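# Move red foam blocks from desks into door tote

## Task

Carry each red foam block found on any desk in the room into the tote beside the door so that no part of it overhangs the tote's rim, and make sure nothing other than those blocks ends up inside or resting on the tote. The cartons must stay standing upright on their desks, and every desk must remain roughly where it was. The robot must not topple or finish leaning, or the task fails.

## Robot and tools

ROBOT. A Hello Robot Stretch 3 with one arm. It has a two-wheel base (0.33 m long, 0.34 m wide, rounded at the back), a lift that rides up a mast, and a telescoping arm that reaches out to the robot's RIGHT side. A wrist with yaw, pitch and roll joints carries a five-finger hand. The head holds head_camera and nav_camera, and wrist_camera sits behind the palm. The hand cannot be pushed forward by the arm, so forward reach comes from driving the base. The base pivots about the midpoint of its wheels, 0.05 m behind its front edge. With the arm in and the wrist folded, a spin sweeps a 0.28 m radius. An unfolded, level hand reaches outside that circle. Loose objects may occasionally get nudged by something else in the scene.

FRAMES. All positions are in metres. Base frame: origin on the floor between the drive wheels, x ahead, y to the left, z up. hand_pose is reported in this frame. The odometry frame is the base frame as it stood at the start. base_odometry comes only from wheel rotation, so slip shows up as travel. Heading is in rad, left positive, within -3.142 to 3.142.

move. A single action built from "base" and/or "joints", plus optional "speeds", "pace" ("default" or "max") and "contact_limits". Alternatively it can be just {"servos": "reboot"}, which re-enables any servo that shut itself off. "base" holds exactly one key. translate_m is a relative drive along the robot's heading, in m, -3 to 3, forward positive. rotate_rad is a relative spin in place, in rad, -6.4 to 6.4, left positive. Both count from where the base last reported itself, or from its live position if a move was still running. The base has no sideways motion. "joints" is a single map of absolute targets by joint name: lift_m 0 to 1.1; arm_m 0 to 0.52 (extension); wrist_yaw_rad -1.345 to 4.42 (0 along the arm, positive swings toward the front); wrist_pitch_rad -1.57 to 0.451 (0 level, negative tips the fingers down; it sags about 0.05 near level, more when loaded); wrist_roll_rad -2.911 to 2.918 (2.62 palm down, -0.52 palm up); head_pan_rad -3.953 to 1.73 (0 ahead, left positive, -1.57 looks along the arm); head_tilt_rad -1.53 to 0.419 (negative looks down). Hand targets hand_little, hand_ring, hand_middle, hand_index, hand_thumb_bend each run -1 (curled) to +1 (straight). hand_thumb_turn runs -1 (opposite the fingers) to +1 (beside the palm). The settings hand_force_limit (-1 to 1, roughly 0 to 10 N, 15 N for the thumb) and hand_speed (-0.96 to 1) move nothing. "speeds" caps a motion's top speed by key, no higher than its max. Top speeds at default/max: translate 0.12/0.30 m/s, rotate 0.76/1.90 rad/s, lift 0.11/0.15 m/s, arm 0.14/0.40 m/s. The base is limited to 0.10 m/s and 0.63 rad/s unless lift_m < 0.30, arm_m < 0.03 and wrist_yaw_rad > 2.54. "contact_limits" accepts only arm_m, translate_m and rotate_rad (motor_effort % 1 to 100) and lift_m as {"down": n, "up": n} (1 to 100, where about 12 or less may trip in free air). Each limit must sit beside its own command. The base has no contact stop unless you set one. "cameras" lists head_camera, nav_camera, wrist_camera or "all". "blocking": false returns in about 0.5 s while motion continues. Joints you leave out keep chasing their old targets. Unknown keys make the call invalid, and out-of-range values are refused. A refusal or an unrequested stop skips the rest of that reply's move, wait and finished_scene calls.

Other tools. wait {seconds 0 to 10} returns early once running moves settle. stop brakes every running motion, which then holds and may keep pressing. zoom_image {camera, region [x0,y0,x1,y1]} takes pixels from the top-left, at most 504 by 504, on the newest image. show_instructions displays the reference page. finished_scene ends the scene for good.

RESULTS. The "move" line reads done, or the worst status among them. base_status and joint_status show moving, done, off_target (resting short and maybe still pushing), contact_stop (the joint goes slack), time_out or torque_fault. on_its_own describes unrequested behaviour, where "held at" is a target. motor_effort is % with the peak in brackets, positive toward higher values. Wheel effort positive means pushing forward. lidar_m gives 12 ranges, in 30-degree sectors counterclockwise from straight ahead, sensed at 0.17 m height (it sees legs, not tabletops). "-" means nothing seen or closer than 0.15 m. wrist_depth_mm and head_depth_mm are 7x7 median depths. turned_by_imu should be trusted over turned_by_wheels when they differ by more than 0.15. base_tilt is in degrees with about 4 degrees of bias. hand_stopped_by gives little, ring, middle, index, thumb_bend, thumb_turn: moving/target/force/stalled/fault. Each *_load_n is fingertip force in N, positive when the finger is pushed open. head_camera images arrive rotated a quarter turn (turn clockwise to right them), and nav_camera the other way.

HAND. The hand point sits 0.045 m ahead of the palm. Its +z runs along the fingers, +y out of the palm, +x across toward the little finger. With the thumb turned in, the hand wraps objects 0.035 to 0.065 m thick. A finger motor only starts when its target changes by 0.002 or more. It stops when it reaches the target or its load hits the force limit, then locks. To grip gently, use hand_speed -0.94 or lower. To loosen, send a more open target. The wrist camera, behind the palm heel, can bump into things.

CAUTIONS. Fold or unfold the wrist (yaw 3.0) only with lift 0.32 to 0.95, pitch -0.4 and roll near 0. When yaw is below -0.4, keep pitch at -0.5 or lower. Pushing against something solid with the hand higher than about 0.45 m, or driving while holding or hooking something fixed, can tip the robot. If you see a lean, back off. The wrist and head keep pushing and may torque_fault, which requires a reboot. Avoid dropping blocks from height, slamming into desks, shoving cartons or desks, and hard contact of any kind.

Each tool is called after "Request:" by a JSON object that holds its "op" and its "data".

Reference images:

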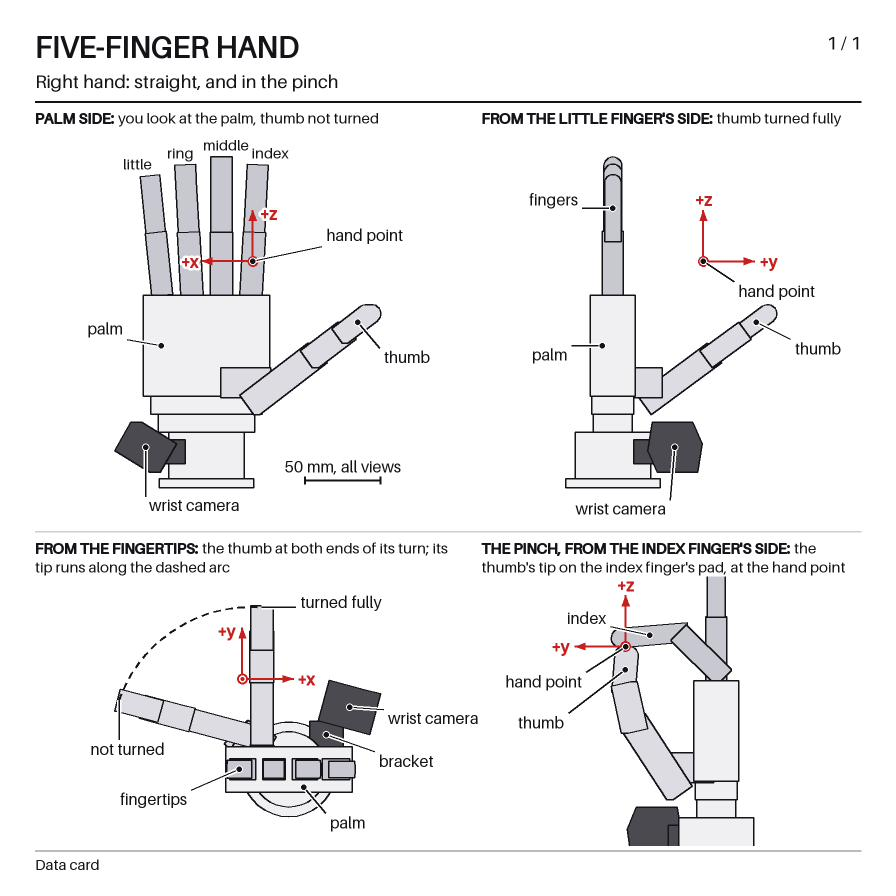

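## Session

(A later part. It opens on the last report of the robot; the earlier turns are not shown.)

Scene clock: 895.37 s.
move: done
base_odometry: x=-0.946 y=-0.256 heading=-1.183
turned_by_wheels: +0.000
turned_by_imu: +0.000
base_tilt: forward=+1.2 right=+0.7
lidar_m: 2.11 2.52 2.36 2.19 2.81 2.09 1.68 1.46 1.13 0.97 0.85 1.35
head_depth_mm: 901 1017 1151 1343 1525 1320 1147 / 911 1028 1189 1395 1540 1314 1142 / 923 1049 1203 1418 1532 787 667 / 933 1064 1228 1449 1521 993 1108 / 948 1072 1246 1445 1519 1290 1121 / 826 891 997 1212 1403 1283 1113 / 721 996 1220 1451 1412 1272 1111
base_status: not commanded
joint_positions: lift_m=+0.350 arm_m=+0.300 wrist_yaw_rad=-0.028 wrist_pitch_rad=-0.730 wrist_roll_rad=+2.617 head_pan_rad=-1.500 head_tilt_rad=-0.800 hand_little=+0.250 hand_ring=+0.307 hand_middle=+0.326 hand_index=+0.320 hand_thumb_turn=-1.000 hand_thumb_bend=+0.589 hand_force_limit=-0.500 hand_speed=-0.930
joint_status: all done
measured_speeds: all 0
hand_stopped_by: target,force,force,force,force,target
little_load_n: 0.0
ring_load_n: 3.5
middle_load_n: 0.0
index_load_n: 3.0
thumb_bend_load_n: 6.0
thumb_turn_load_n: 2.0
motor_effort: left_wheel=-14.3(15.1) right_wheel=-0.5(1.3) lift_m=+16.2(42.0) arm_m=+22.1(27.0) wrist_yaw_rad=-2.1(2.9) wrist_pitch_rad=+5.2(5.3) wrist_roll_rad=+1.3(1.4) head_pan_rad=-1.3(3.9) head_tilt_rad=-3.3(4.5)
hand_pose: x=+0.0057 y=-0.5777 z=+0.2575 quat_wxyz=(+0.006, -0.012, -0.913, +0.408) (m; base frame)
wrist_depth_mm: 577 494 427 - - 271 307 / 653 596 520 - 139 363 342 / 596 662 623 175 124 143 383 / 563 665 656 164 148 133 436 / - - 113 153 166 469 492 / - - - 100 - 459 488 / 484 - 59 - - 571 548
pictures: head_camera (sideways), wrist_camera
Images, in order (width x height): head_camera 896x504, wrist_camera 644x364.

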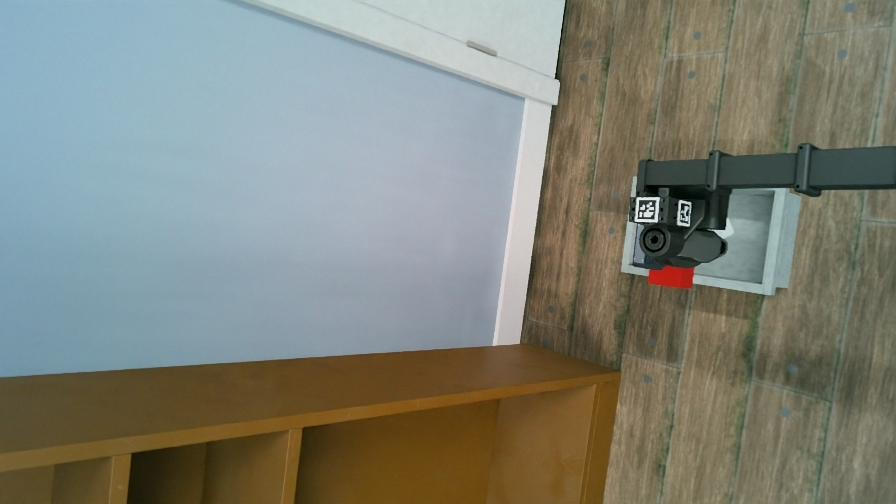

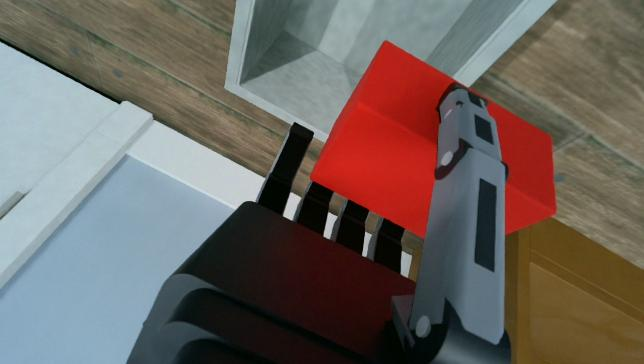

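Request:
{"op": "move", "data": {"base": {"translate_m": -0.055}, "joints": {"arm_m": 0.35}, "cameras": ["head_camera", "wrist_camera"]}}

Scene clock: 929.67 s.
move: done
base_odometry: x=-0.966 y=-0.205 heading=-1.183
turned_by_wheels: +0.000
turned_by_imu: +0.001
base_tilt: forward=+1.1 right=+0.7
lidar_m: 2.01 2.57 2.38 2.19 2.80 2.05 1.62 1.46 1.11 1.11 0.87 1.39
head_depth_mm: 897 1010 1139 1342 1524 1322 1152 / 909 1025 1185 1370 1518 1319 1141 / 920 1040 1198 1422 1538 824 663 / 930 1059 1218 1445 1528 1236 1107 / 943 1071 1238 1473 1517 1278 1123 / 938 1039 1142 1247 1403 1282 1116 / 743 837 952 1454 1415 1276 1110
base_status: done
joint_positions: lift_m=+0.350 arm_m=+0.350 wrist_yaw_rad=-0.028 wrist_pitch_rad=-0.730 wrist_roll_rad=+2.617 head_pan_rad=-1.500 head_tilt_rad=-0.800 hand_little=+0.250 hand_ring=+0.307 hand_middle=+0.326 hand_index=+0.320 hand_thumb_turn=-1.000 hand_thumb_bend=+0.589 hand_force_limit=-0.500 hand_speed=-0.930
joint_status: all done
measured_speeds: all 0
hand_stopped_by: target,force,force,force,force,target
little_load_n: 0.0
ring_load_n: 3.5
middle_load_n: 0.0
index_load_n: 3.0
thumb_bend_load_n: 6.0
thumb_turn_load_n: 1.5
motor_effort: left_wheel=-13.0(16.6) right_wheel=-2.0(7.9) lift_m=+21.3(21.3) arm_m=+22.7(26.6) wrist_yaw_rad=-2.0(2.9) wrist_pitch_rad=+5.2(5.3) wrist_roll_rad=+1.3(1.4) head_pan_rad=-2.1(3.4) head_tilt_rad=-3.2(3.7)
hand_pose: x=+0.0056 y=-0.6277 z=+0.2575 quat_wxyz=(+0.006, -0.012, -0.913, +0.408) (m; base frame)
wrist_depth_mm: 553 495 451 291 - 295 221 / 593 591 514 324 136 280 338 / 559 614 624 177 124 143 384 / 510 563 628 164 147 133 436 / 505 - 113 153 167 503 452 / 470 - - 100 - 475 417 / 444 - 59 - - 438 395
pictures: head_camera (sideways), wrist_camera
Images, in order (width x height): head_camera 896x504, wrist_camera 644x364.

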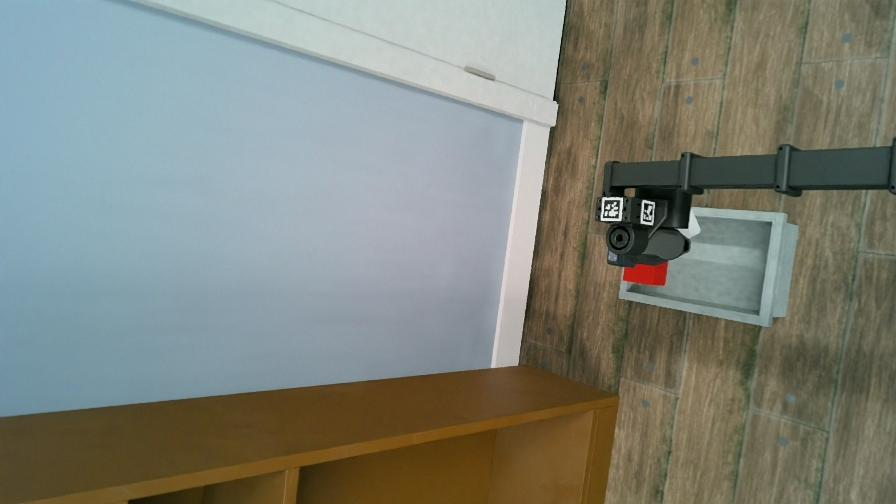

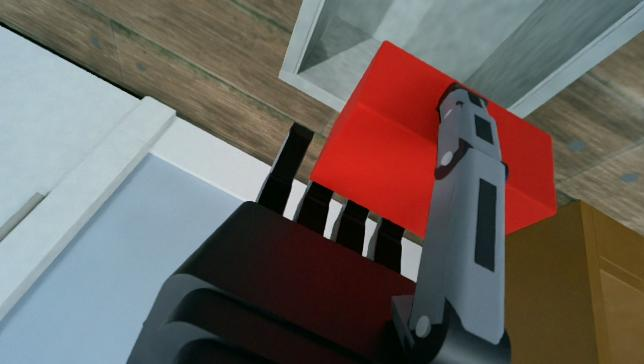

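Request:
{"op": "move", "data": {"cameras": ["wrist_camera","head_camera"]}}

Scene clock: 953.97 s.
base_odometry: x=-0.966 y=-0.205 heading=-1.183
turned_by_wheels: +0.000
turned_by_imu: +0.000
base_tilt: forward=+1.1 right=+0.8
lidar_m: 2.01 2.56 2.39 2.19 2.79 2.05 1.62 1.46 1.11 1.11 0.87 1.39
head_depth_mm: 897 1010 1142 1339 1526 1327 1151 / 907 1029 1182 1373 1518 1313 1142 / 922 1047 1204 1410 1542 827 663 / 931 1058 1222 1444 1526 1241 1108 / 944 1068 1244 1471 1514 1274 1126 / 936 1040 1147 1250 1410 1286 1113 / 744 837 954 1453 1413 1276 1110
base_status: done
joint_positions: lift_m=+0.350 arm_m=+0.350 wrist_yaw_rad=-0.028 wrist_pitch_rad=-0.730 wrist_roll_rad=+2.617 head_pan_rad=-1.500 head_tilt_rad=-0.800 hand_little=+0.250 hand_ring=+0.307 hand_middle=+0.326 hand_index=+0.320 hand_thumb_turn=-1.000 hand_thumb_bend=+0.589 hand_force_limit=-0.500 hand_speed=-0.930
joint_status: all done
measured_speeds: all 0
hand_stopped_by: target,force,force,force,force,target
little_load_n: 0.0
ring_load_n: 3.5
middle_load_n: 0.0
index_load_n: 2.5
thumb_bend_load_n: 6.0
thumb_turn_load_n: 2.0
motor_effort: left_wheel=-12.9(16.6) right_wheel=-1.9(7.9) lift_m=+24.6(21.3) arm_m=+21.6(26.6) wrist_yaw_rad=-1.5(2.9) wrist_pitch_rad=+5.1(5.3) wrist_roll_rad=+1.3(1.4) head_pan_rad=-2.4(3.4) head_tilt_rad=-2.9(3.7)
hand_pose: x=+0.0056 y=-0.6277 z=+0.2575 quat_wxyz=(+0.006, -0.012, -0.913, +0.408) (m; base frame)
wrist_depth_mm: 563 505 443 292 - 295 221 / 583 588 525 329 136 279 334 / 557 611 620 178 124 143 380 / 520 558 624 164 147 133 436 / 488 - 113 153 167 505 456 / 469 - - 101 - 481 424 / 443 - 59 - - 430 392
pictures: head_camera (sideways), wrist_camera
Images, in order (width x height): head_camera 896x504, wrist_camera 644x364.

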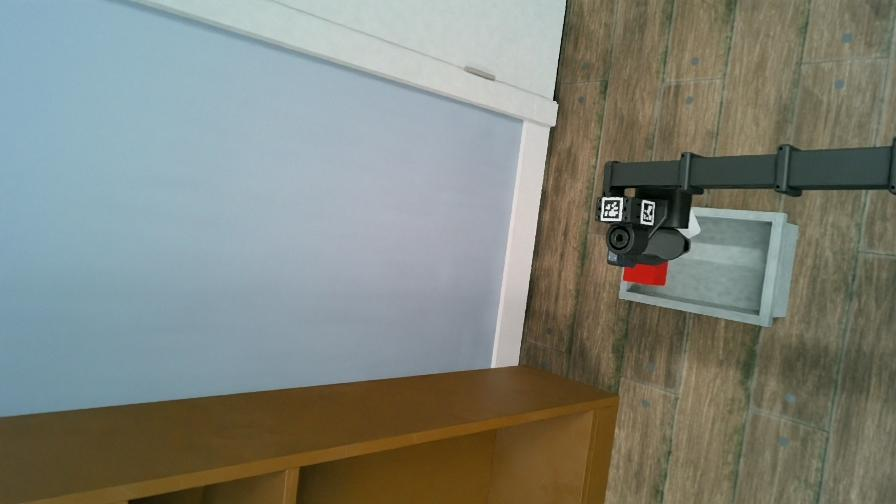

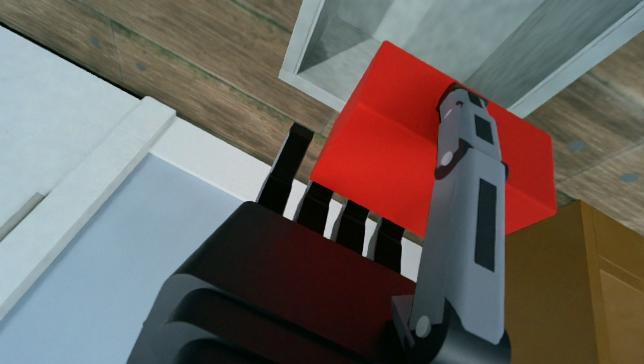

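Request:
{"op": "move", "data": {"joints": {"arm_m": 0.368, "lift_m": 0.22}, "contact_limits": {"lift_m": {"down": 15}}, "cameras": ["wrist_camera","head_camera"]}}

Request:
{"op": "zoom_image", "data": {"camera": "head_camera", "region": [560, 120, 840, 360]}}

Scene clock: 994.23 s.
move: done
base_odometry: x=-0.966 y=-0.205 heading=-1.183
turned_by_wheels: +0.000
turned_by_imu: +0.001
base_tilt: forward=+1.2 right=+0.7
lidar_m: 2.01 2.57 2.38 2.19 2.80 2.05 1.63 1.46 1.11 1.11 0.87 1.39
head_depth_mm: 898 1011 1134 1341 1519 1325 1148 / 908 1025 1185 1378 1518 1319 1139 / 921 1046 1196 1420 1543 944 1078 / 933 1056 1221 1441 1524 1205 1103 / 944 1072 1238 1478 1514 1277 1123 / 936 1041 1144 1242 1409 1287 1119 / 744 835 954 1459 1414 1272 1113
base_status: not commanded
joint_positions: lift_m=+0.220 arm_m=+0.368 wrist_yaw_rad=-0.028 wrist_pitch_rad=-0.729 wrist_roll_rad=+2.617 head_pan_rad=-1.500 head_tilt_rad=-0.800 hand_little=+0.250 hand_ring=+0.307 hand_middle=+0.326 hand_index=+0.320 hand_thumb_turn=-1.000 hand_thumb_bend=+0.589 hand_force_limit=-0.500 hand_speed=-0.930
joint_status: all done
measured_speeds: all 0
hand_stopped_by: target,force,force,force,force,target
little_load_n: 0.0
ring_load_n: 3.5
middle_load_n: 0.0
index_load_n: 3.0
thumb_bend_load_n: 6.0
thumb_turn_load_n: 2.0
motor_effort: left_wheel=-13.0(13.5) right_wheel=-2.6(3.1) lift_m=+16.8(27.7) arm_m=+22.4(27.0) wrist_yaw_rad=-2.2(2.6) wrist_pitch_rad=+5.1(5.3) wrist_roll_rad=+1.3(1.5) head_pan_rad=-1.8(2.6) head_tilt_rad=-2.2(3.2)
contact_limits: lift_m down 15 (down: maximum 72; up: maximum 65)
hand_pose: x=+0.0056 y=-0.6457 z=+0.1275 quat_wxyz=(+0.006, -0.012, -0.913, +0.408) (m; base frame)
wrist_depth_mm: 366 323 154 194 - - 183 / 447 389 175 - 136 - 185 / 526 473 212 145 124 142 176 / 497 552 498 164 148 133 157 / 483 529 117 153 167 179 301 / 456 - - 100 - 438 381 / 433 - 59 - - 427 364
pictures: head_camera (sideways), wrist_camera
Images, in order (width x height): head_camera 896x504, wrist_camera 644x364.

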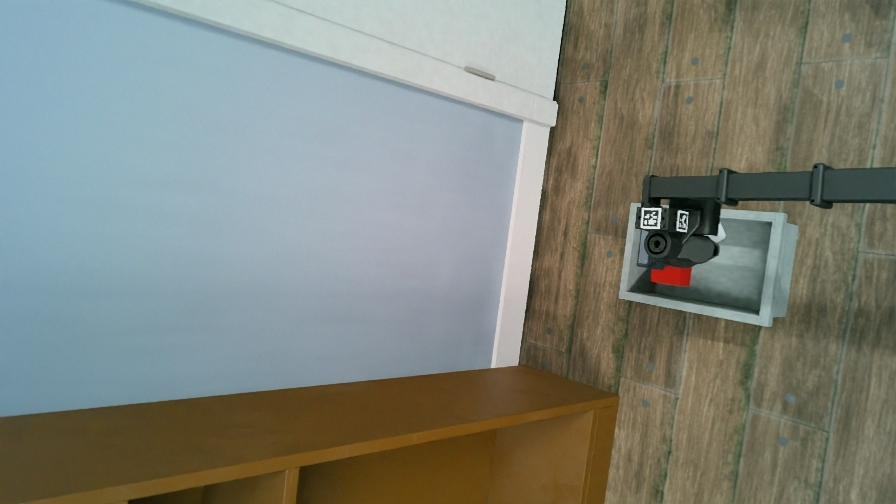

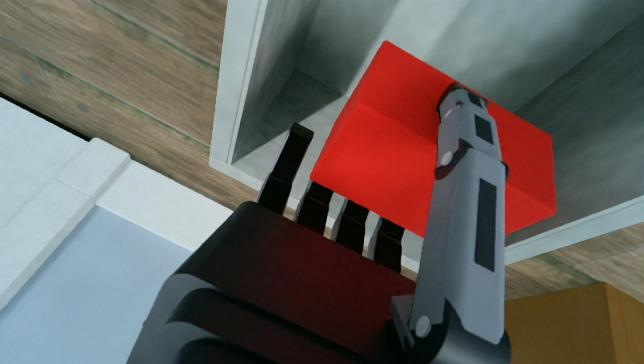

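Scaled by 1.800 from the camera's 896x504 image, which has a finer 1280x720 frame.

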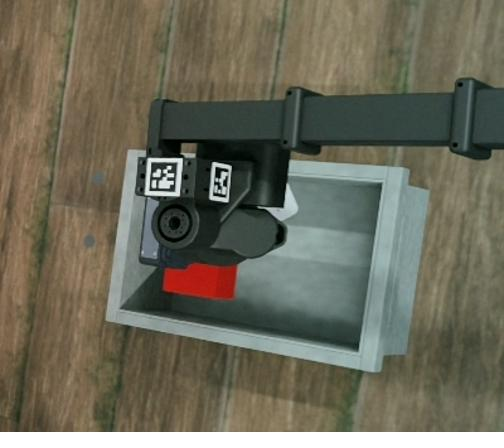

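Request:
{"op": "move", "data": {"joints": {"lift_m": 0.146}, "speeds": {"lift_m": 0.03}, "contact_limits": {"lift_m": {"down": 13}}, "cameras": ["wrist_camera","head_camera"]}}

Request:
{"op": "zoom_image", "data": {"camera": "head_camera", "region": [560, 120, 840, 360]}}

Scene clock: 1004.17 s.
move: done
base_odometry: x=-0.966 y=-0.205 heading=-1.183
turned_by_wheels: +0.000
turned_by_imu: +0.001
base_tilt: forward=+1.1 right=+0.7
lidar_m: 2.01 2.58 2.38 2.19 2.79 2.05 1.63 1.46 1.11 1.11 0.87 1.39
head_depth_mm: 898 1011 1137 1340 1521 1329 1143 / 909 1027 1180 1377 1517 1317 1140 / 919 1043 1201 1411 1544 1256 1078 / 933 1062 1220 1442 1526 1210 1109 / 943 1071 1238 1468 1508 1276 1119 / 938 1039 1143 1245 1405 1281 1116 / 745 837 957 1449 1417 1276 1108
base_status: not commanded
joint_positions: lift_m=+0.146 arm_m=+0.368 wrist_yaw_rad=-0.028 wrist_pitch_rad=-0.729 wrist_roll_rad=+2.617 head_pan_rad=-1.500 head_tilt_rad=-0.800 hand_little=+0.250 hand_ring=+0.307 hand_middle=+0.326 hand_index=+0.320 hand_thumb_turn=-1.000 hand_thumb_bend=+0.589 hand_force_limit=-0.500 hand_speed=-0.930
joint_status: all done
measured_speeds: all 0
hand_stopped_by: target,force,force,force,force,target
little_load_n: 0.0
ring_load_n: 3.5
middle_load_n: 0.0
index_load_n: 3.0
thumb_bend_load_n: 6.0
thumb_turn_load_n: 2.0
motor_effort: left_wheel=-12.9(13.5) right_wheel=-1.4(3.1) lift_m=+15.4(23.8) arm_m=+13.2(17.9) wrist_yaw_rad=-1.9(2.7) wrist_pitch_rad=+5.1(5.2) wrist_roll_rad=+1.3(1.4) head_pan_rad=-1.3(2.8) head_tilt_rad=-2.0(2.6)
contact_limits: lift_m down 13 (down: maximum 72; up: maximum 65)
hand_pose: x=+0.0056 y=-0.6458 z=+0.0535 quat_wxyz=(+0.006, -0.012, -0.913, +0.408) (m; base frame)
wrist_depth_mm: - 69 102 171 156 144 132 / - 77 137 - 139 160 147 / 431 91 169 146 124 143 162 / 486 120 161 164 147 133 156 / 480 169 117 153 168 173 144 / 451 - - 100 - 168 134 / 435 - 59 - - 151 126
pictures: head_camera (sideways), wrist_camera
Images, in order (width x height): head_camera 896x504, wrist_camera 644x364.

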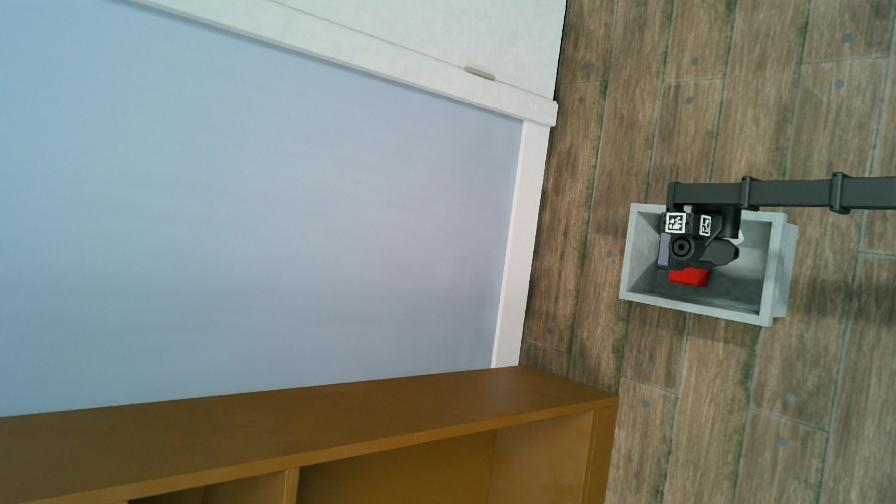

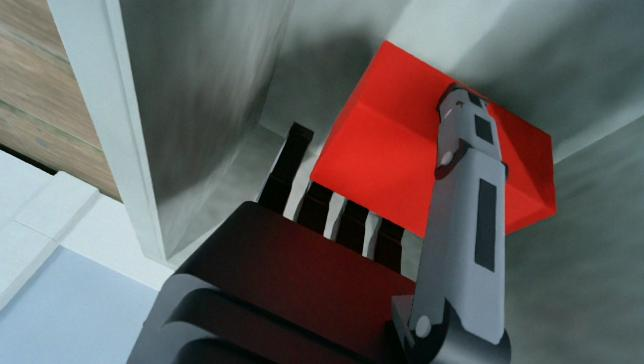

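Scaled by 1.800 from the camera's 896x504 image, which has a finer 1280x720 frame.

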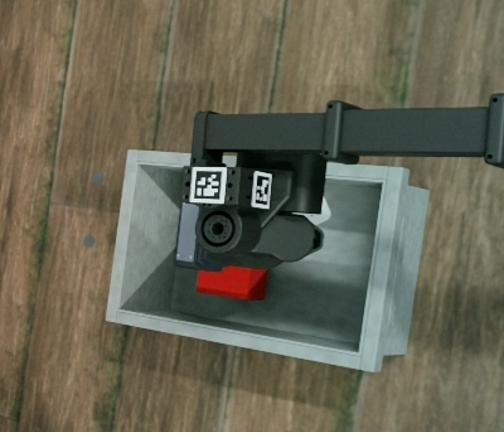

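Request:
{"op": "move", "data": {"joints": {"lift_m": 0.132}, "speeds": {"lift_m": 0.02}, "contact_limits": {"lift_m": {"down": 13}}}}

Request:
{"op": "move", "data": {"joints": {"hand_speed": -0.85, "hand_index": 0.6, "hand_middle": 0.6, "hand_ring": 0.6, "hand_little": 0.7, "hand_thumb_bend": 0.8}, "cameras": ["wrist_camera"]}}

Scene clock: 1009.37 s.
move: done
base_odometry: x=-0.966 y=-0.205 heading=-1.183
turned_by_wheels: +0.000
turned_by_imu: +0.001
base_tilt: forward=+1.1 right=+0.8
lidar_m: 2.01 2.58 2.38 2.19 2.78 2.06 1.63 1.46 1.11 1.11 0.87 1.39
head_depth_mm: 896 1009 1136 1347 1524 1321 1151 / 908 1028 1181 1373 1518 1318 1142 / 918 1041 1205 1420 1538 1263 1115 / 932 1058 1221 1436 1528 1214 1104 / 943 1072 1242 1474 1513 1274 1124 / 936 1041 1142 1246 1403 1281 1113 / 743 836 956 1448 1409 1273 1108
base_status: not commanded
joint_positions: lift_m=+0.132 arm_m=+0.368 wrist_yaw_rad=-0.028 wrist_pitch_rad=-0.729 wrist_roll_rad=+2.617 head_pan_rad=-1.500 head_tilt_rad=-0.800 hand_little=+0.250 hand_ring=+0.307 hand_middle=+0.326 hand_index=+0.320 hand_thumb_turn=-1.000 hand_thumb_bend=+0.589 hand_force_limit=-0.500 hand_speed=-0.930
joint_status: all done
measured_speeds: all 0
hand_stopped_by: target,force,force,force,force,target
little_load_n: 0.0
ring_load_n: 3.5
middle_load_n: 0.0
index_load_n: 2.5
thumb_bend_load_n: 5.5
thumb_turn_load_n: 2.0
motor_effort: left_wheel=-12.9(13.6) right_wheel=-3.0(3.2) lift_m=+17.1(18.3) arm_m=+6.5(8.6) wrist_yaw_rad=-1.5(2.5) wrist_pitch_rad=+5.2(5.2) wrist_roll_rad=+1.3(1.4) head_pan_rad=-0.9(2.3) head_tilt_rad=-1.9(2.4)
contact_limits: lift_m down 13 (down: maximum 72; up: maximum 65)
hand_pose: x=+0.0056 y=-0.6458 z=+0.0395 quat_wxyz=(+0.006, -0.012, -0.913, +0.408) (m; base frame)
wrist_depth_mm: - 69 101 158 143 132 121 / - 77 137 177 139 147 134 / - 86 169 145 124 140 152 / - 106 161 165 147 133 159 / 460 131 117 153 166 172 145 / 453 - - 101 - 167 133 / 436 - 59 - - 150 125
pictures: none

Scene clock: 1010.93 s.
move: done
base_odometry: x=-0.966 y=-0.205 heading=-1.183
turned_by_wheels: +0.000
turned_by_imu: +0.000
base_tilt: forward=+1.1 right=+0.7
lidar_m: 2.01 2.57 2.38 2.20 2.79 2.05 1.62 1.46 1.11 1.11 0.87 1.39
head_depth_mm: 898 1008 1135 1342 1523 1321 1146 / 910 1026 1181 1374 1513 1316 1141 / 922 1042 1201 1415 1539 1262 1112 / 929 1055 1220 1442 1519 1213 1108 / 940 1074 1241 1474 1514 1281 1121 / 935 1039 1146 1246 1410 1281 1118 / 743 837 956 1457 1415 1281 1110
base_status: not commanded
joint_positions: lift_m=+0.132 arm_m=+0.368 wrist_yaw_rad=-0.028 wrist_pitch_rad=-0.729 wrist_roll_rad=+2.617 head_pan_rad=-1.500 head_tilt_rad=-0.800 hand_little=+0.700 hand_ring=+0.600 hand_middle=+0.600 hand_index=+0.600 hand_thumb_turn=-1.000 hand_thumb_bend=+0.800 hand_force_limit=-0.500 hand_speed=-0.850
joint_status: all done
measured_speeds: all 0
hand_stopped_by: target,target,target,target,target,target
little_load_n: 0.0
ring_load_n: 0.0
middle_load_n: 0.0
index_load_n: 0.0
thumb_bend_load_n: -0.5
thumb_turn_load_n: 0.0
motor_effort: left_wheel=-13.6(13.6) right_wheel=-1.5(3.0) lift_m=+25.4(25.4) arm_m=+4.2(8.0) wrist_yaw_rad=-2.4(2.4) wrist_pitch_rad=+5.1(5.2) wrist_roll_rad=+1.3(1.4) head_pan_rad=-0.3(2.8) head_tilt_rad=-1.6(2.6)
contact_limits: lift_m down 13 (down: maximum 72; up: maximum 65)
hand_pose: x=+0.0056 y=-0.6458 z=+0.0395 quat_wxyz=(+0.006, -0.012, -0.913, +0.408) (m; base frame)
wrist_depth_mm: - 69 101 158 143 132 121 / - 77 137 176 139 120 133 / - 87 170 146 132 140 152 / - 106 170 177 156 136 158 / 466 131 117 134 170 179 145 / 461 - - 100 113 163 134 / 436 - 59 - - 151 125
pictures: wrist_camera
Images, in order (width x height): wrist_camera 644x364.

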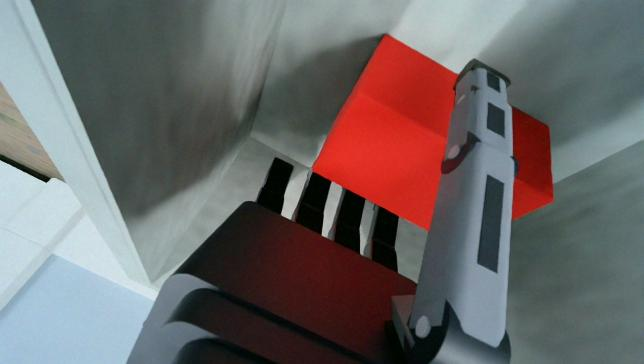

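Request:
{"op": "move", "data": {"joints": {"lift_m": 0.25, "hand_thumb_bend": 1, "hand_index": 1, "hand_middle": 1, "hand_ring": 1, "hand_little": 1, "hand_speed": -0.8}, "speeds": {"lift_m": 0.05}}}

Request:
{"op": "move", "data": {"joints": {"lift_m": 0.35, "arm_m": 0.2}, "cameras": ["wrist_camera","head_camera"]}}

Request:
{"op": "zoom_image", "data": {"camera": "head_camera", "region": [560, 120, 840, 360]}}

Scene clock: 1018.63 s.
move: done
base_odometry: x=-0.966 y=-0.205 heading=-1.183
turned_by_wheels: +0.000
turned_by_imu: +0.001
base_tilt: forward=+1.1 right=+0.7
lidar_m: 2.01 2.57 2.38 2.19 2.78 2.05 1.63 1.46 1.11 1.11 0.87 1.39
head_depth_mm: 898 1011 1135 1339 1526 1326 1148 / 909 1027 1183 1371 1524 1318 1139 / 922 1042 1201 1415 1540 900 767 / 932 1058 1222 1441 1528 1220 1107 / 945 1071 1242 1469 1514 1276 1120 / 937 1040 1141 1246 1408 1287 1115 / 743 835 957 1455 1418 1271 1112
base_status: not commanded
joint_positions: lift_m=+0.250 arm_m=+0.368 wrist_yaw_rad=-0.028 wrist_pitch_rad=-0.729 wrist_roll_rad=+2.617 head_pan_rad=-1.500 head_tilt_rad=-0.800 hand_little=+1.000 hand_ring=+1.000 hand_middle=+1.000 hand_index=+1.000 hand_thumb_turn=-1.000 hand_thumb_bend=+1.000 hand_force_limit=-0.500 hand_speed=-0.800
joint_status: all done
measured_speeds: all 0
hand_stopped_by: target,target,target,target,target,target
little_load_n: 0.0
ring_load_n: -0.5
middle_load_n: 0.0
index_load_n: 0.0
thumb_bend_load_n: 0.0
thumb_turn_load_n: 0.0
motor_effort: left_wheel=-12.8(13.6) right_wheel=-2.2(3.3) lift_m=+42.7(52.3) arm_m=-4.7(5.0) wrist_yaw_rad=-2.1(2.7) wrist_pitch_rad=+5.1(5.2) wrist_roll_rad=+1.3(1.4) head_pan_rad=-1.0(1.6) head_tilt_rad=-1.5(2.1)
hand_pose: x=+0.0056 y=-0.6458 z=+0.1576 quat_wxyz=(+0.006, -0.012, -0.913, +0.408) (m; base frame)
wrist_depth_mm: 418 364 322 224 216 201 197 / 510 431 370 - - 107 191 / 530 529 463 - - 200 174 / 502 556 556 264 - - 295 / 488 - 117 181 - 411 370 / 459 - - 100 113 455 393 / 431 - 59 - - 428 363
pictures: none

Scene clock: 1021.13 s.
move: done
base_odometry: x=-0.966 y=-0.205 heading=-1.183
turned_by_wheels: +0.000
turned_by_imu: +0.000
base_tilt: forward=+1.1 right=+0.8
lidar_m: 2.01 2.57 2.39 2.19 2.78 2.05 1.62 1.46 1.11 1.11 0.87 1.39
head_depth_mm: 899 1008 1142 1347 1527 1323 1145 / 907 1028 1183 1374 1518 1314 1140 / 921 1040 1200 1421 1542 1264 677 / 933 1058 1220 1447 1523 1024 1090 / 944 1070 1243 1474 1513 1274 1121 / 935 1039 1142 1243 1410 1273 1120 / 744 838 956 1448 1418 1277 1111
base_status: not commanded
joint_positions: lift_m=+0.350 arm_m=+0.200 wrist_yaw_rad=-0.028 wrist_pitch_rad=-0.729 wrist_roll_rad=+2.617 head_pan_rad=-1.500 head_tilt_rad=-0.800 hand_little=+1.000 hand_ring=+1.000 hand_middle=+1.000 hand_index=+1.000 hand_thumb_turn=-1.000 hand_thumb_bend=+1.000 hand_force_limit=-0.500 hand_speed=-0.800
joint_status: all done
measured_speeds: all 0
hand_stopped_by: target,target,target,target,target,target
little_load_n: 0.0
ring_load_n: 0.0
middle_load_n: 0.0
index_load_n: 0.0
thumb_bend_load_n: 0.0
thumb_turn_load_n: 0.0
motor_effort: left_wheel=-12.7(13.4) right_wheel=-3.1(3.2) lift_m=+39.9(47.3) arm_m=-24.2(30.1) wrist_yaw_rad=-2.1(2.6) wrist_pitch_rad=+5.0(5.1) wrist_roll_rad=+1.3(1.4) head_pan_rad=+0.9(1.9) head_tilt_rad=-1.0(1.6)
hand_pose: x=+0.0056 y=-0.4779 z=+0.2576 quat_wxyz=(+0.006, -0.012, -0.913, +0.408) (m; base frame)
wrist_depth_mm: 579 494 447 353 - 223 301 / 693 597 529 394 - 107 326 / 694 726 628 - - 96 379 / 651 701 746 688 - 456 437 / 609 - 114 182 - 559 506 / 566 - - 100 113 560 585 / - - 59 - - 635 587
pictures: head_camera (sideways), wrist_camera
Images, in order (width x height): head_camera 896x504, wrist_camera 644x364.

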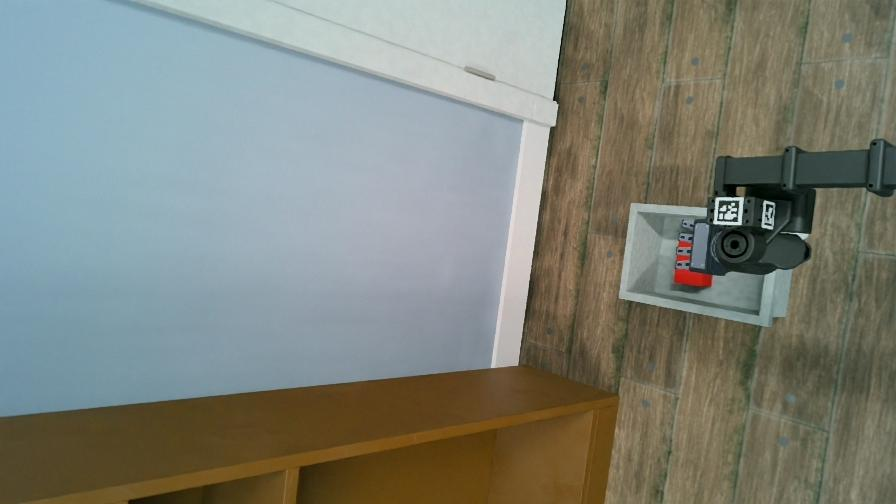

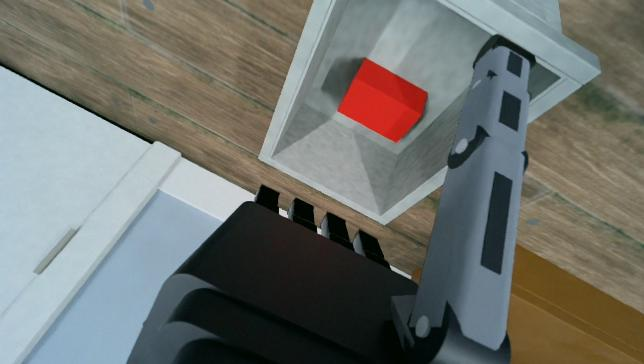

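Scaled by 1.800 from the camera's 896x504 image, which has a finer 1280x720 frame.

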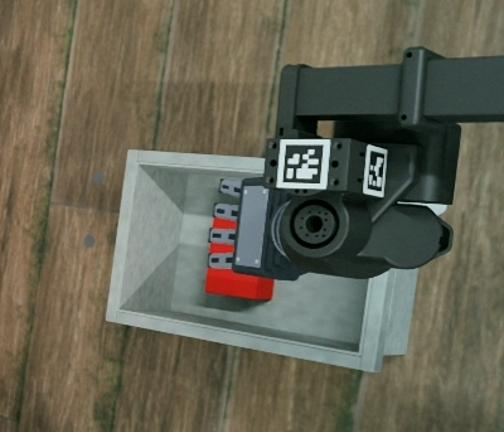

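Request:
{"op": "move", "data": {"joints": {"arm_m": 0.0, "head_pan_rad": 0, "head_tilt_rad": -0.5}}}

Request:
{"op": "move", "data": {"base": {"rotate_rad": 0.578}, "cameras": ["head_camera"]}}

Scene clock: 1088.57 s.
move: done
base_odometry: x=-0.966 y=-0.205 heading=-1.183
turned_by_wheels: +0.000
turned_by_imu: +0.001
base_tilt: forward=+1.1 right=+0.7
lidar_m: 2.01 2.57 2.38 2.19 2.79 2.05 1.62 1.46 1.11 1.11 0.87 1.39
head_depth_mm: 2188 2374 2558 2714 2140 1643 1336 / 2201 2364 2571 2745 2117 1623 1327 / 2200 2390 2590 2736 2103 1621 1322 / 2218 2393 2496 2739 2086 1604 1311 / 2205 2419 2044 2584 2062 1594 1298 / 2214 2412 1994 2777 2031 1582 1296 / 2251 2419 2015 2774 2024 1572 1286
base_status: not commanded
joint_positions: lift_m=+0.350 arm_m=+0.000 wrist_yaw_rad=-0.028 wrist_pitch_rad=-0.729 wrist_roll_rad=+2.617 head_pan_rad=+0.006 head_tilt_rad=-0.497 hand_little=+1.000 hand_ring=+1.000 hand_middle=+1.000 hand_index=+1.000 hand_thumb_turn=-1.000 hand_thumb_bend=+1.000 hand_force_limit=-0.500 hand_speed=-0.800
joint_status: all done
measured_speeds: all 0
hand_stopped_by: target,target,target,target,target,target
little_load_n: 0.0
ring_load_n: -0.5
middle_load_n: 0.0
index_load_n: -0.5
thumb_bend_load_n: 0.0
thumb_turn_load_n: 0.0
motor_effort: left_wheel=-12.7(13.5) right_wheel=-2.3(3.2) lift_m=+27.3(33.2) arm_m=-24.2(28.3) wrist_yaw_rad=-2.1(2.8) wrist_pitch_rad=+4.9(5.1) wrist_roll_rad=+1.3(1.4) head_pan_rad=-2.9(5.2) head_tilt_rad=-0.7(5.9)
hand_pose: x=+0.0056 y=-0.2779 z=+0.2576 quat_wxyz=(+0.006, -0.012, -0.913, +0.408) (m; base frame)
wrist_depth_mm: 578 498 446 397 360 327 307 / 708 600 519 445 419 107 338 / 833 755 625 416 437 103 385 / - 866 760 564 - 456 436 / 766 832 114 173 - 554 513 / 740 - - 100 114 678 607 / 681 - 59 - - 753 756
pictures: none

Scene clock: 1090.60 s.
move: done
base_odometry: x=-0.966 y=-0.205 heading=-0.606
turned_by_wheels: +0.577
turned_by_imu: +0.571
base_tilt: forward=+1.2 right=+0.8
lidar_m: 2.57 2.38 2.19 2.08 2.05 1.62 1.40 1.11 1.00 0.87 1.39 2.22
head_depth_mm: 2260 2384 1969 2649 2119 1643 1330 / 2380 2544 2070 2820 2107 1623 1324 / 2552 2739 2576 2770 2085 1617 1315 / 2714 2910 3098 2914 2068 1602 1307 / 2907 3116 3426 2854 2046 1591 1297 / 2977 3180 3415 2847 2020 1586 1296 / 2680 2846 3047 2811 2019 1570 1283
base_status: done
joint_positions: lift_m=+0.350 arm_m=+0.000 wrist_yaw_rad=-0.028 wrist_pitch_rad=-0.729 wrist_roll_rad=+2.617 head_pan_rad=+0.001 head_tilt_rad=-0.499 hand_little=+1.000 hand_ring=+1.000 hand_middle=+1.000 hand_index=+1.000 hand_thumb_turn=-1.000 hand_thumb_bend=+1.000 hand_force_limit=-0.500 hand_speed=-0.800
joint_status: not commanded
measured_speeds: all 0
hand_stopped_by: target,target,target,target,target,target
little_load_n: 0.0
ring_load_n: 0.0
middle_load_n: 0.0
index_load_n: 0.5
thumb_bend_load_n: -0.5
thumb_turn_load_n: 0.0
motor_effort: left_wheel=-14.4(17.9) right_wheel=+9.1(12.5) lift_m=+22.8(27.2) arm_m=-23.8(24.8) wrist_yaw_rad=-1.5(2.4) wrist_pitch_rad=+5.0(5.2) wrist_roll_rad=+1.3(1.4) head_pan_rad=-1.6(3.6) head_tilt_rad=-2.4(3.0)
hand_pose: x=+0.0056 y=-0.2779 z=+0.2576 quat_wxyz=(+0.006, -0.012, -0.913, +0.408) (m; base frame)
wrist_depth_mm: - 323 393 401 362 328 307 / 706 - 490 467 414 107 338 / 760 730 622 544 478 384 378 / - 849 758 646 561 450 431 / - - 114 181 - 561 504 / - - - 100 114 689 600 / - - 59 - - 883 771
pictures: head_camera (sideways)
Images, in order (width x height): head_camera 896x504.

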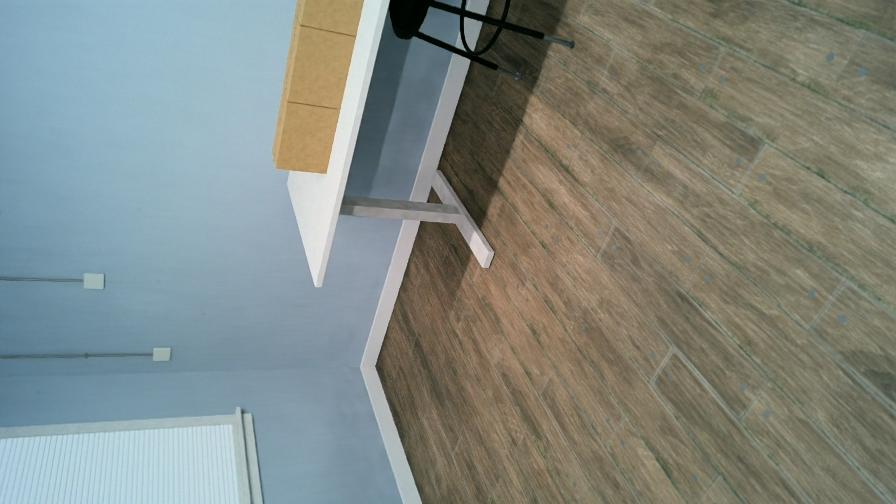

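Request:
{"op": "move", "data": {"base": {"translate_m": 1.2}}}

Request:
{"op": "move", "data": {"base": {"translate_m": 0.5}, "joints": {"head_pan_rad": -0.6, "head_tilt_rad": -0.6}, "cameras": ["head_camera"]}}

Scene clock: 1110.53 s.
move: done
base_odometry: x=+0.020 y=-0.889 heading=-0.606
turned_by_wheels: +0.000
turned_by_imu: +0.000
base_tilt: forward=+1.1 right=+0.7
lidar_m: 1.38 1.97 1.49 1.93 2.64 2.68 2.31 1.61 1.51 1.95 1.04 1.24
head_depth_mm: 1439 1526 1630 1101 1103 1640 1329 / 1526 1620 1738 1344 1947 1621 1318 / 1620 1744 1858 1332 1840 1608 1314 / 1726 1863 2006 2036 2068 1550 1309 / 1860 2015 2190 2367 2058 1595 1297 / 2002 2175 2380 2556 2029 1585 1291 / 1988 2106 2258 2395 2006 1563 1280
base_status: done
joint_positions: lift_m=+0.350 arm_m=+0.000 wrist_yaw_rad=-0.028 wrist_pitch_rad=-0.729 wrist_roll_rad=+2.617 head_pan_rad=+0.000 head_tilt_rad=-0.501 hand_little=+1.000 hand_ring=+1.000 hand_middle=+1.000 hand_index=+1.000 hand_thumb_turn=-1.000 hand_thumb_bend=+1.000 hand_force_limit=-0.500 hand_speed=-0.800
joint_status: not commanded
measured_speeds: all 0
hand_stopped_by: target,target,target,target,target,target
little_load_n: 0.0
ring_load_n: 0.0
middle_load_n: 0.0
index_load_n: 0.0
thumb_bend_load_n: 0.0
thumb_turn_load_n: 0.0
motor_effort: left_wheel=+2.3(16.4) right_wheel=+11.3(15.0) lift_m=+21.9(21.9) arm_m=-24.4(25.8) wrist_yaw_rad=-1.7(2.6) wrist_pitch_rad=+5.0(5.2) wrist_roll_rad=+1.3(1.5) head_pan_rad=-2.1(4.2) head_tilt_rad=+1.0(2.7)
hand_pose: x=+0.0056 y=-0.2779 z=+0.2576 quat_wxyz=(+0.006, -0.012, -0.913, +0.408) (m; base frame)
wrist_depth_mm: 577 506 447 401 366 330 304 / 700 605 524 457 416 107 340 / 864 754 636 539 487 103 384 / - 975 774 646 564 459 445 / - - 114 181 - 561 507 / - - - 100 114 684 605 / - - 59 - - 842 770
pictures: none

Scene clock: 1116.63 s.
move: done
base_odometry: x=+0.431 y=-1.173 heading=-0.606
turned_by_wheels: +0.000
turned_by_imu: -0.001
base_tilt: forward=+1.1 right=+0.7
lidar_m: 1.41 1.67 1.27 1.29 2.03 3.14 2.71 2.05 1.80 0.84 0.92 0.90
head_depth_mm: 1067 1169 1299 773 802 1195 1248 / 1071 1168 1297 774 802 1365 1243 / 1064 1173 1308 776 798 1366 1231 / 1069 1175 1305 776 793 1388 1228 / 1070 1177 1305 1033 810 1383 1221 / 1071 1177 1300 1063 804 1302 1214 / 1072 1181 1289 1053 797 1363 1205
base_status: done
joint_positions: lift_m=+0.350 arm_m=+0.000 wrist_yaw_rad=-0.028 wrist_pitch_rad=-0.729 wrist_roll_rad=+2.617 head_pan_rad=-0.600 head_tilt_rad=-0.600 hand_little=+1.000 hand_ring=+1.000 hand_middle=+1.000 hand_index=+1.000 hand_thumb_turn=-1.000 hand_thumb_bend=+1.000 hand_force_limit=-0.500 hand_speed=-0.800
joint_status: all done
measured_speeds: all 0
hand_stopped_by: target,target,target,target,target,target
little_load_n: 0.0
ring_load_n: 0.0
middle_load_n: 0.0
index_load_n: 0.0
thumb_bend_load_n: 0.0
thumb_turn_load_n: 0.0
motor_effort: left_wheel=+12.2(16.6) right_wheel=+2.5(14.3) lift_m=+25.2(25.3) arm_m=-24.5(25.5) wrist_yaw_rad=-1.8(2.6) wrist_pitch_rad=+5.1(5.1) wrist_roll_rad=+1.3(1.4) head_pan_rad=+2.2(3.7) head_tilt_rad=-3.2(4.8)
hand_pose: x=+0.0056 y=-0.2779 z=+0.2576 quat_wxyz=(+0.006, -0.012, -0.913, +0.408) (m; base frame)
wrist_depth_mm: 570 507 445 404 360 329 306 / 734 603 514 461 412 107 341 / 944 747 619 539 485 383 382 / - 987 756 657 560 451 435 / - - 113 182 - 564 504 / - - - 101 114 676 618 / - - 59 - - 886 780
pictures: head_camera (sideways)
Images, in order (width x height): head_camera 896x504.

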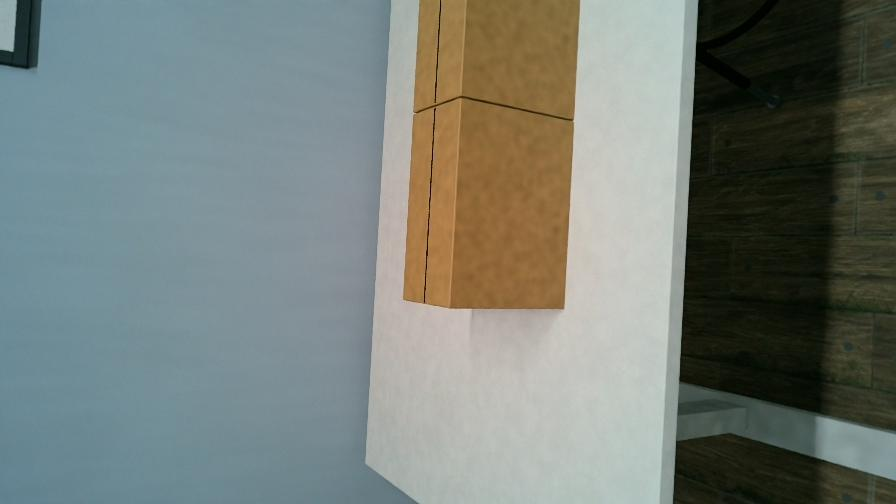

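Request:
{"op": "move", "data": {"joints": {"lift_m": 1.08, "wrist_roll_rad": 0, "wrist_pitch_rad": -0.9}}}

Request:
{"op": "move", "data": {"base": {"rotate_rad": -0.3}}}

Request:
{"op": "move", "data": {"base": {"translate_m": 0.3}}}

Request:
{"op": "move", "data": {"base": {"rotate_rad": 0.87}, "joints": {"head_pan_rad": -1.5, "head_tilt_rad": -0.8}, "cameras": ["head_camera","wrist_camera"]}}

Scene clock: 1160.70 s.
move: done
base_odometry: x=+0.431 y=-1.173 heading=-0.606
turned_by_wheels: +0.000
turned_by_imu: +0.001
base_tilt: forward=+1.2 right=+0.8
lidar_m: 1.41 1.67 1.27 1.28 2.04 3.15 2.70 2.05 1.80 0.84 0.92 0.90
head_depth_mm: 1067 1172 1294 774 804 1195 1249 / 1067 1173 1292 775 804 1368 1242 / 1071 1173 1299 774 797 1366 1238 / 1068 1174 1303 776 790 1388 1227 / 1071 1175 1308 1033 808 1383 1217 / 1071 1176 1300 1066 805 1299 1213 / 1074 1183 1291 1051 798 1367 1209
base_status: not commanded
joint_positions: lift_m=+1.080 arm_m=+0.000 wrist_yaw_rad=-0.028 wrist_pitch_rad=-0.918 wrist_roll_rad=+0.005 head_pan_rad=-0.600 head_tilt_rad=-0.600 hand_little=+1.000 hand_ring=+1.000 hand_middle=+1.000 hand_index=+1.000 hand_thumb_turn=-1.000 hand_thumb_bend=+1.000 hand_force_limit=-0.500 hand_speed=-0.800
joint_status: all done
measured_speeds: all 0
hand_stopped_by: target,target,target,target,target,target
little_load_n: 0.0
ring_load_n: 0.0
middle_load_n: 0.0
index_load_n: 0.0
thumb_bend_load_n: 0.0
thumb_turn_load_n: 0.0
motor_effort: left_wheel=+12.8(13.1) right_wheel=+2.3(3.1) lift_m=+42.0(54.2) arm_m=-22.5(24.4) wrist_yaw_rad=-1.9(2.5) wrist_pitch_rad=+3.1(4.4) wrist_roll_rad=-1.4(2.6) head_pan_rad=+1.2(3.5) head_tilt_rad=-1.4(3.0)
hand_pose: x=-0.0829 y=-0.3063 z=+1.0256 quat_wxyz=(+0.310, +0.911, -0.260, +0.079) (m; base frame)
wrist_depth_mm: 481 582 - - - - - / 513 588 - - - 107 - / 538 554 - - - - - / 515 - - - - - - / 474 - 114 183 - - - / - - - 100 114 - - / - - 59 - - - -
pictures: none

Scene clock: 1162.23 s.
move: done
base_odometry: x=+0.431 y=-1.173 heading=-0.905
turned_by_wheels: -0.299
turned_by_imu: -0.296
base_tilt: forward=+1.2 right=+0.7
lidar_m: 0.90 1.59 1.65 1.27 2.00 3.44 3.13 2.05 1.81 2.12 0.84 0.92
head_depth_mm: 1219 1355 1481 891 872 1414 1251 / 1182 1311 1445 854 833 1486 1235 / 1144 1263 1384 834 825 1403 1236 / 1114 1230 1339 805 821 1399 1230 / 1082 1192 1315 775 801 1382 1223 / 1052 1155 1279 757 777 1341 1218 / 1028 1122 1240 757 768 703 1209
base_status: done
joint_positions: lift_m=+1.080 arm_m=+0.000 wrist_yaw_rad=-0.028 wrist_pitch_rad=-0.918 wrist_roll_rad=+0.005 head_pan_rad=-0.600 head_tilt_rad=-0.600 hand_little=+1.000 hand_ring=+1.000 hand_middle=+1.000 hand_index=+1.000 hand_thumb_turn=-1.000 hand_thumb_bend=+1.000 hand_force_limit=-0.500 hand_speed=-0.800
joint_status: not commanded
measured_speeds: all 0
hand_stopped_by: target,target,target,target,target,target
little_load_n: 0.0
ring_load_n: 0.0
middle_load_n: 0.0
index_load_n: 0.0
thumb_bend_load_n: 0.0
thumb_turn_load_n: 0.0
motor_effort: left_wheel=+14.5(18.2) right_wheel=-9.2(11.7) lift_m=+42.2(42.4) arm_m=-23.2(23.9) wrist_yaw_rad=-2.1(2.2) wrist_pitch_rad=+3.1(3.2) wrist_roll_rad=-1.4(1.5) head_pan_rad=+2.7(3.0) head_tilt_rad=-2.1(2.3)
hand_pose: x=-0.0829 y=-0.3063 z=+1.0255 quat_wxyz=(+0.310, +0.911, -0.260, +0.079) (m; base frame)
wrist_depth_mm: 589 - - - - - - / 589 - - - - 107 - / 558 - - - - - - / 525 - - - - - - / - - 114 184 - - - / - - - 100 113 - - / - - 59 - - - -
pictures: none

Scene clock: 1166.33 s.
move: done
base_odometry: x=+0.616 y=-1.409 heading=-0.905
turned_by_wheels: +0.000
turned_by_imu: +0.001
base_tilt: forward=+1.1 right=+0.7
lidar_m: 0.60 1.24 1.55 1.31 1.33 3.58 3.75 2.28 1.95 0.75 0.74 1.03
head_depth_mm: 946 1054 1181 1124 599 645 557 / 916 1018 1142 1116 579 628 553 / 890 987 1101 1097 566 607 551 / 865 957 1062 1085 562 576 547 / 841 926 1029 1073 558 548 545 / 817 898 998 1055 779 630 541 / 797 871 960 1023 797 643 538
base_status: done
joint_positions: lift_m=+1.080 arm_m=+0.000 wrist_yaw_rad=-0.028 wrist_pitch_rad=-0.918 wrist_roll_rad=+0.005 head_pan_rad=-0.600 head_tilt_rad=-0.600 hand_little=+1.000 hand_ring=+1.000 hand_middle=+1.000 hand_index=+1.000 hand_thumb_turn=-1.000 hand_thumb_bend=+1.000 hand_force_limit=-0.500 hand_speed=-0.800
joint_status: not commanded
measured_speeds: all 0
hand_stopped_by: target,target,target,target,target,target
little_load_n: 0.0
ring_load_n: 0.0
middle_load_n: 0.0
index_load_n: 0.0
thumb_bend_load_n: 0.0
thumb_turn_load_n: 0.0
motor_effort: left_wheel=+15.8(18.6) right_wheel=-0.5(13.3) lift_m=+41.8(42.8) arm_m=-23.1(23.8) wrist_yaw_rad=-1.5(2.2) wrist_pitch_rad=+3.2(3.2) wrist_roll_rad=-1.3(1.6) head_pan_rad=+2.4(3.0) head_tilt_rad=-1.7(2.3)
hand_pose: x=-0.0829 y=-0.3063 z=+1.0255 quat_wxyz=(+0.310, +0.911, -0.260, +0.079) (m; base frame)
wrist_depth_mm: 400 441 597 - - - - / 366 465 576 - - 106 - / 365 483 542 - - - - / 380 489 498 - - - - / 393 470 117 183 - - - / 402 - - 100 114 - - / 397 - 59 - - - -
pictures: none

Scene clock: 1168.83 s.
move: done
base_odometry: x=+0.616 y=-1.409 heading=-0.035
turned_by_wheels: +0.869
turned_by_imu: +0.861
base_tilt: forward=+1.1 right=+0.7
lidar_m: 1.56 1.55 1.30 2.21 3.25 2.76 1.96 2.21 0.74 1.04 0.60 1.12
head_depth_mm: - - - - - 1234 1147 / - - - - - 610 1145 / 927 1064 - - 647 592 1133 / 903 1028 1047 576 639 573 1129 / 875 995 1035 555 609 570 1102 / 847 959 1021 758 649 567 1059 / 823 926 999 798 660 563 520
base_status: done
joint_positions: lift_m=+1.080 arm_m=+0.000 wrist_yaw_rad=-0.028 wrist_pitch_rad=-0.919 wrist_roll_rad=+0.005 head_pan_rad=-1.505 head_tilt_rad=-0.802 hand_little=+1.000 hand_ring=+1.000 hand_middle=+1.000 hand_index=+1.000 hand_thumb_turn=-1.000 hand_thumb_bend=+1.000 hand_force_limit=-0.500 hand_speed=-0.800
joint_status: all done
measured_speeds: all 0
hand_stopped_by: target,target,target,target,target,target
little_load_n: 0.0
ring_load_n: 0.0
middle_load_n: 0.0
index_load_n: 0.0
thumb_bend_load_n: -0.5
thumb_turn_load_n: 0.0
motor_effort: left_wheel=-13.7(18.3) right_wheel=+10.3(13.2) lift_m=+40.2(42.0) arm_m=-24.7(25.3) wrist_yaw_rad=-1.3(2.3) wrist_pitch_rad=+3.1(3.3) wrist_roll_rad=-1.4(1.5) head_pan_rad=+2.1(4.1) head_tilt_rad=-2.3(6.9)
hand_pose: x=-0.0829 y=-0.3063 z=+1.0255 quat_wxyz=(+0.310, +0.911, -0.260, +0.079) (m; base frame)
wrist_depth_mm: - - - 380 390 388 426 / - 351 356 352 358 107 563 / 548 539 321 344 411 510 536 / 502 502 343 441 490 484 506 / 470 468 116 182 182 - - / 434 - - 100 114 - - / 409 - 59 - - - -
pictures: head_camera (sideways), wrist_camera
Images, in order (width x height): head_camera 896x504, wrist_camera 644x364.

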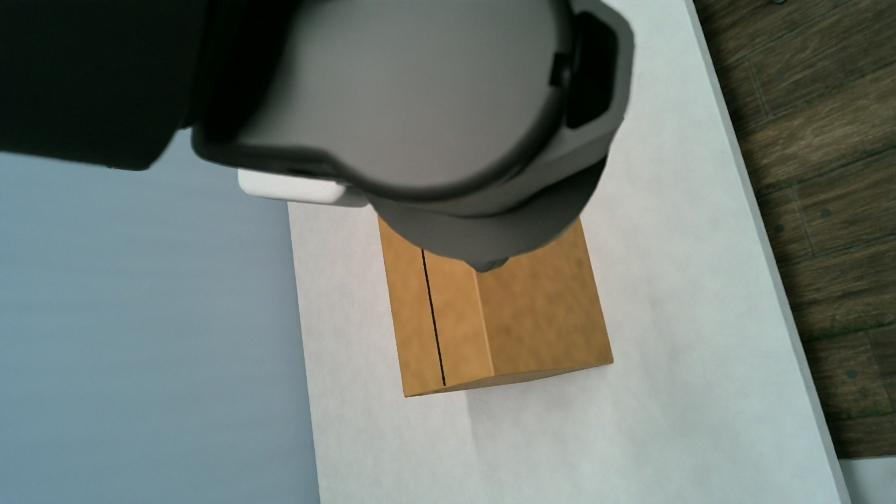

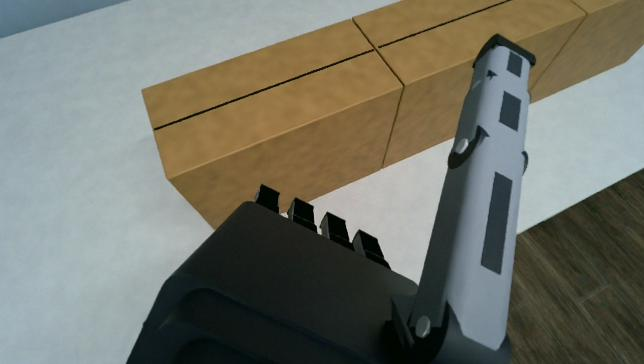

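Request:
{"op": "move", "data": {"joints": {"lift_m": 1.1, "arm_m": 0.22}, "cameras": ["wrist_camera"]}}

Scene clock: 1176.13 s.
move: done
base_odometry: x=+0.616 y=-1.409 heading=-0.035
turned_by_wheels: +0.000
turned_by_imu: +0.001
base_tilt: forward=+1.1 right=+0.7
lidar_m: 1.56 1.55 1.31 2.22 3.27 2.75 1.96 2.21 0.74 1.04 0.60 1.13
head_depth_mm: - 1152 1093 631 692 628 1147 / - 426 1038 609 669 609 1142 / 888 316 486 585 649 590 1138 / 897 997 1010 567 631 574 1126 / 874 993 1039 556 606 569 1082 / 849 958 1017 761 652 567 1057 / 825 926 1001 800 662 563 518
base_status: not commanded
joint_positions: lift_m=+1.099 arm_m=+0.220 wrist_yaw_rad=-0.028 wrist_pitch_rad=-0.920 wrist_roll_rad=+0.005 head_pan_rad=-1.500 head_tilt_rad=-0.800 hand_little=+1.000 hand_ring=+1.000 hand_middle=+1.000 hand_index=+1.000 hand_thumb_turn=-1.000 hand_thumb_bend=+1.000 hand_force_limit=-0.500 hand_speed=-0.800
joint_status: all done
joint sent to its limit — lift_m, upper limit.
measured_speeds: all 0
hand_stopped_by: target,target,target,target,target,target
little_load_n: 0.0
ring_load_n: 0.0
middle_load_n: 0.0
index_load_n: -0.5
thumb_bend_load_n: 0.0
thumb_turn_load_n: 0.0
motor_effort: left_wheel=-12.7(14.1) right_wheel=+9.6(11.0) lift_m=+42.2(48.9) arm_m=+24.2(27.0) wrist_yaw_rad=-2.0(2.6) wrist_pitch_rad=+3.5(3.8) wrist_roll_rad=-1.3(1.5) head_pan_rad=+1.8(3.5) head_tilt_rad=+0.9(1.3)
hand_pose: x=-0.0829 y=-0.5259 z=+1.0438 quat_wxyz=(+0.309, +0.911, -0.260, +0.079) (m; base frame)
wrist_depth_mm: 520 - - - - - - / - - - - - 105 359 / 566 568 564 558 556 327 334 / 529 523 515 518 513 311 306 / 482 491 117 180 - 289 451 / 453 - - 100 113 435 442 / 430 - 59 - - 413 408
pictures: wrist_camera
Images, in order (width x height): wrist_camera 644x364.

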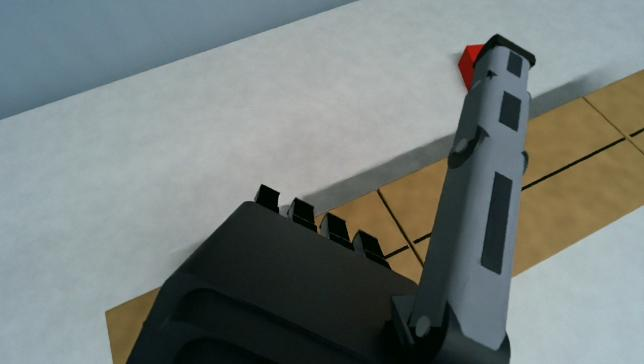

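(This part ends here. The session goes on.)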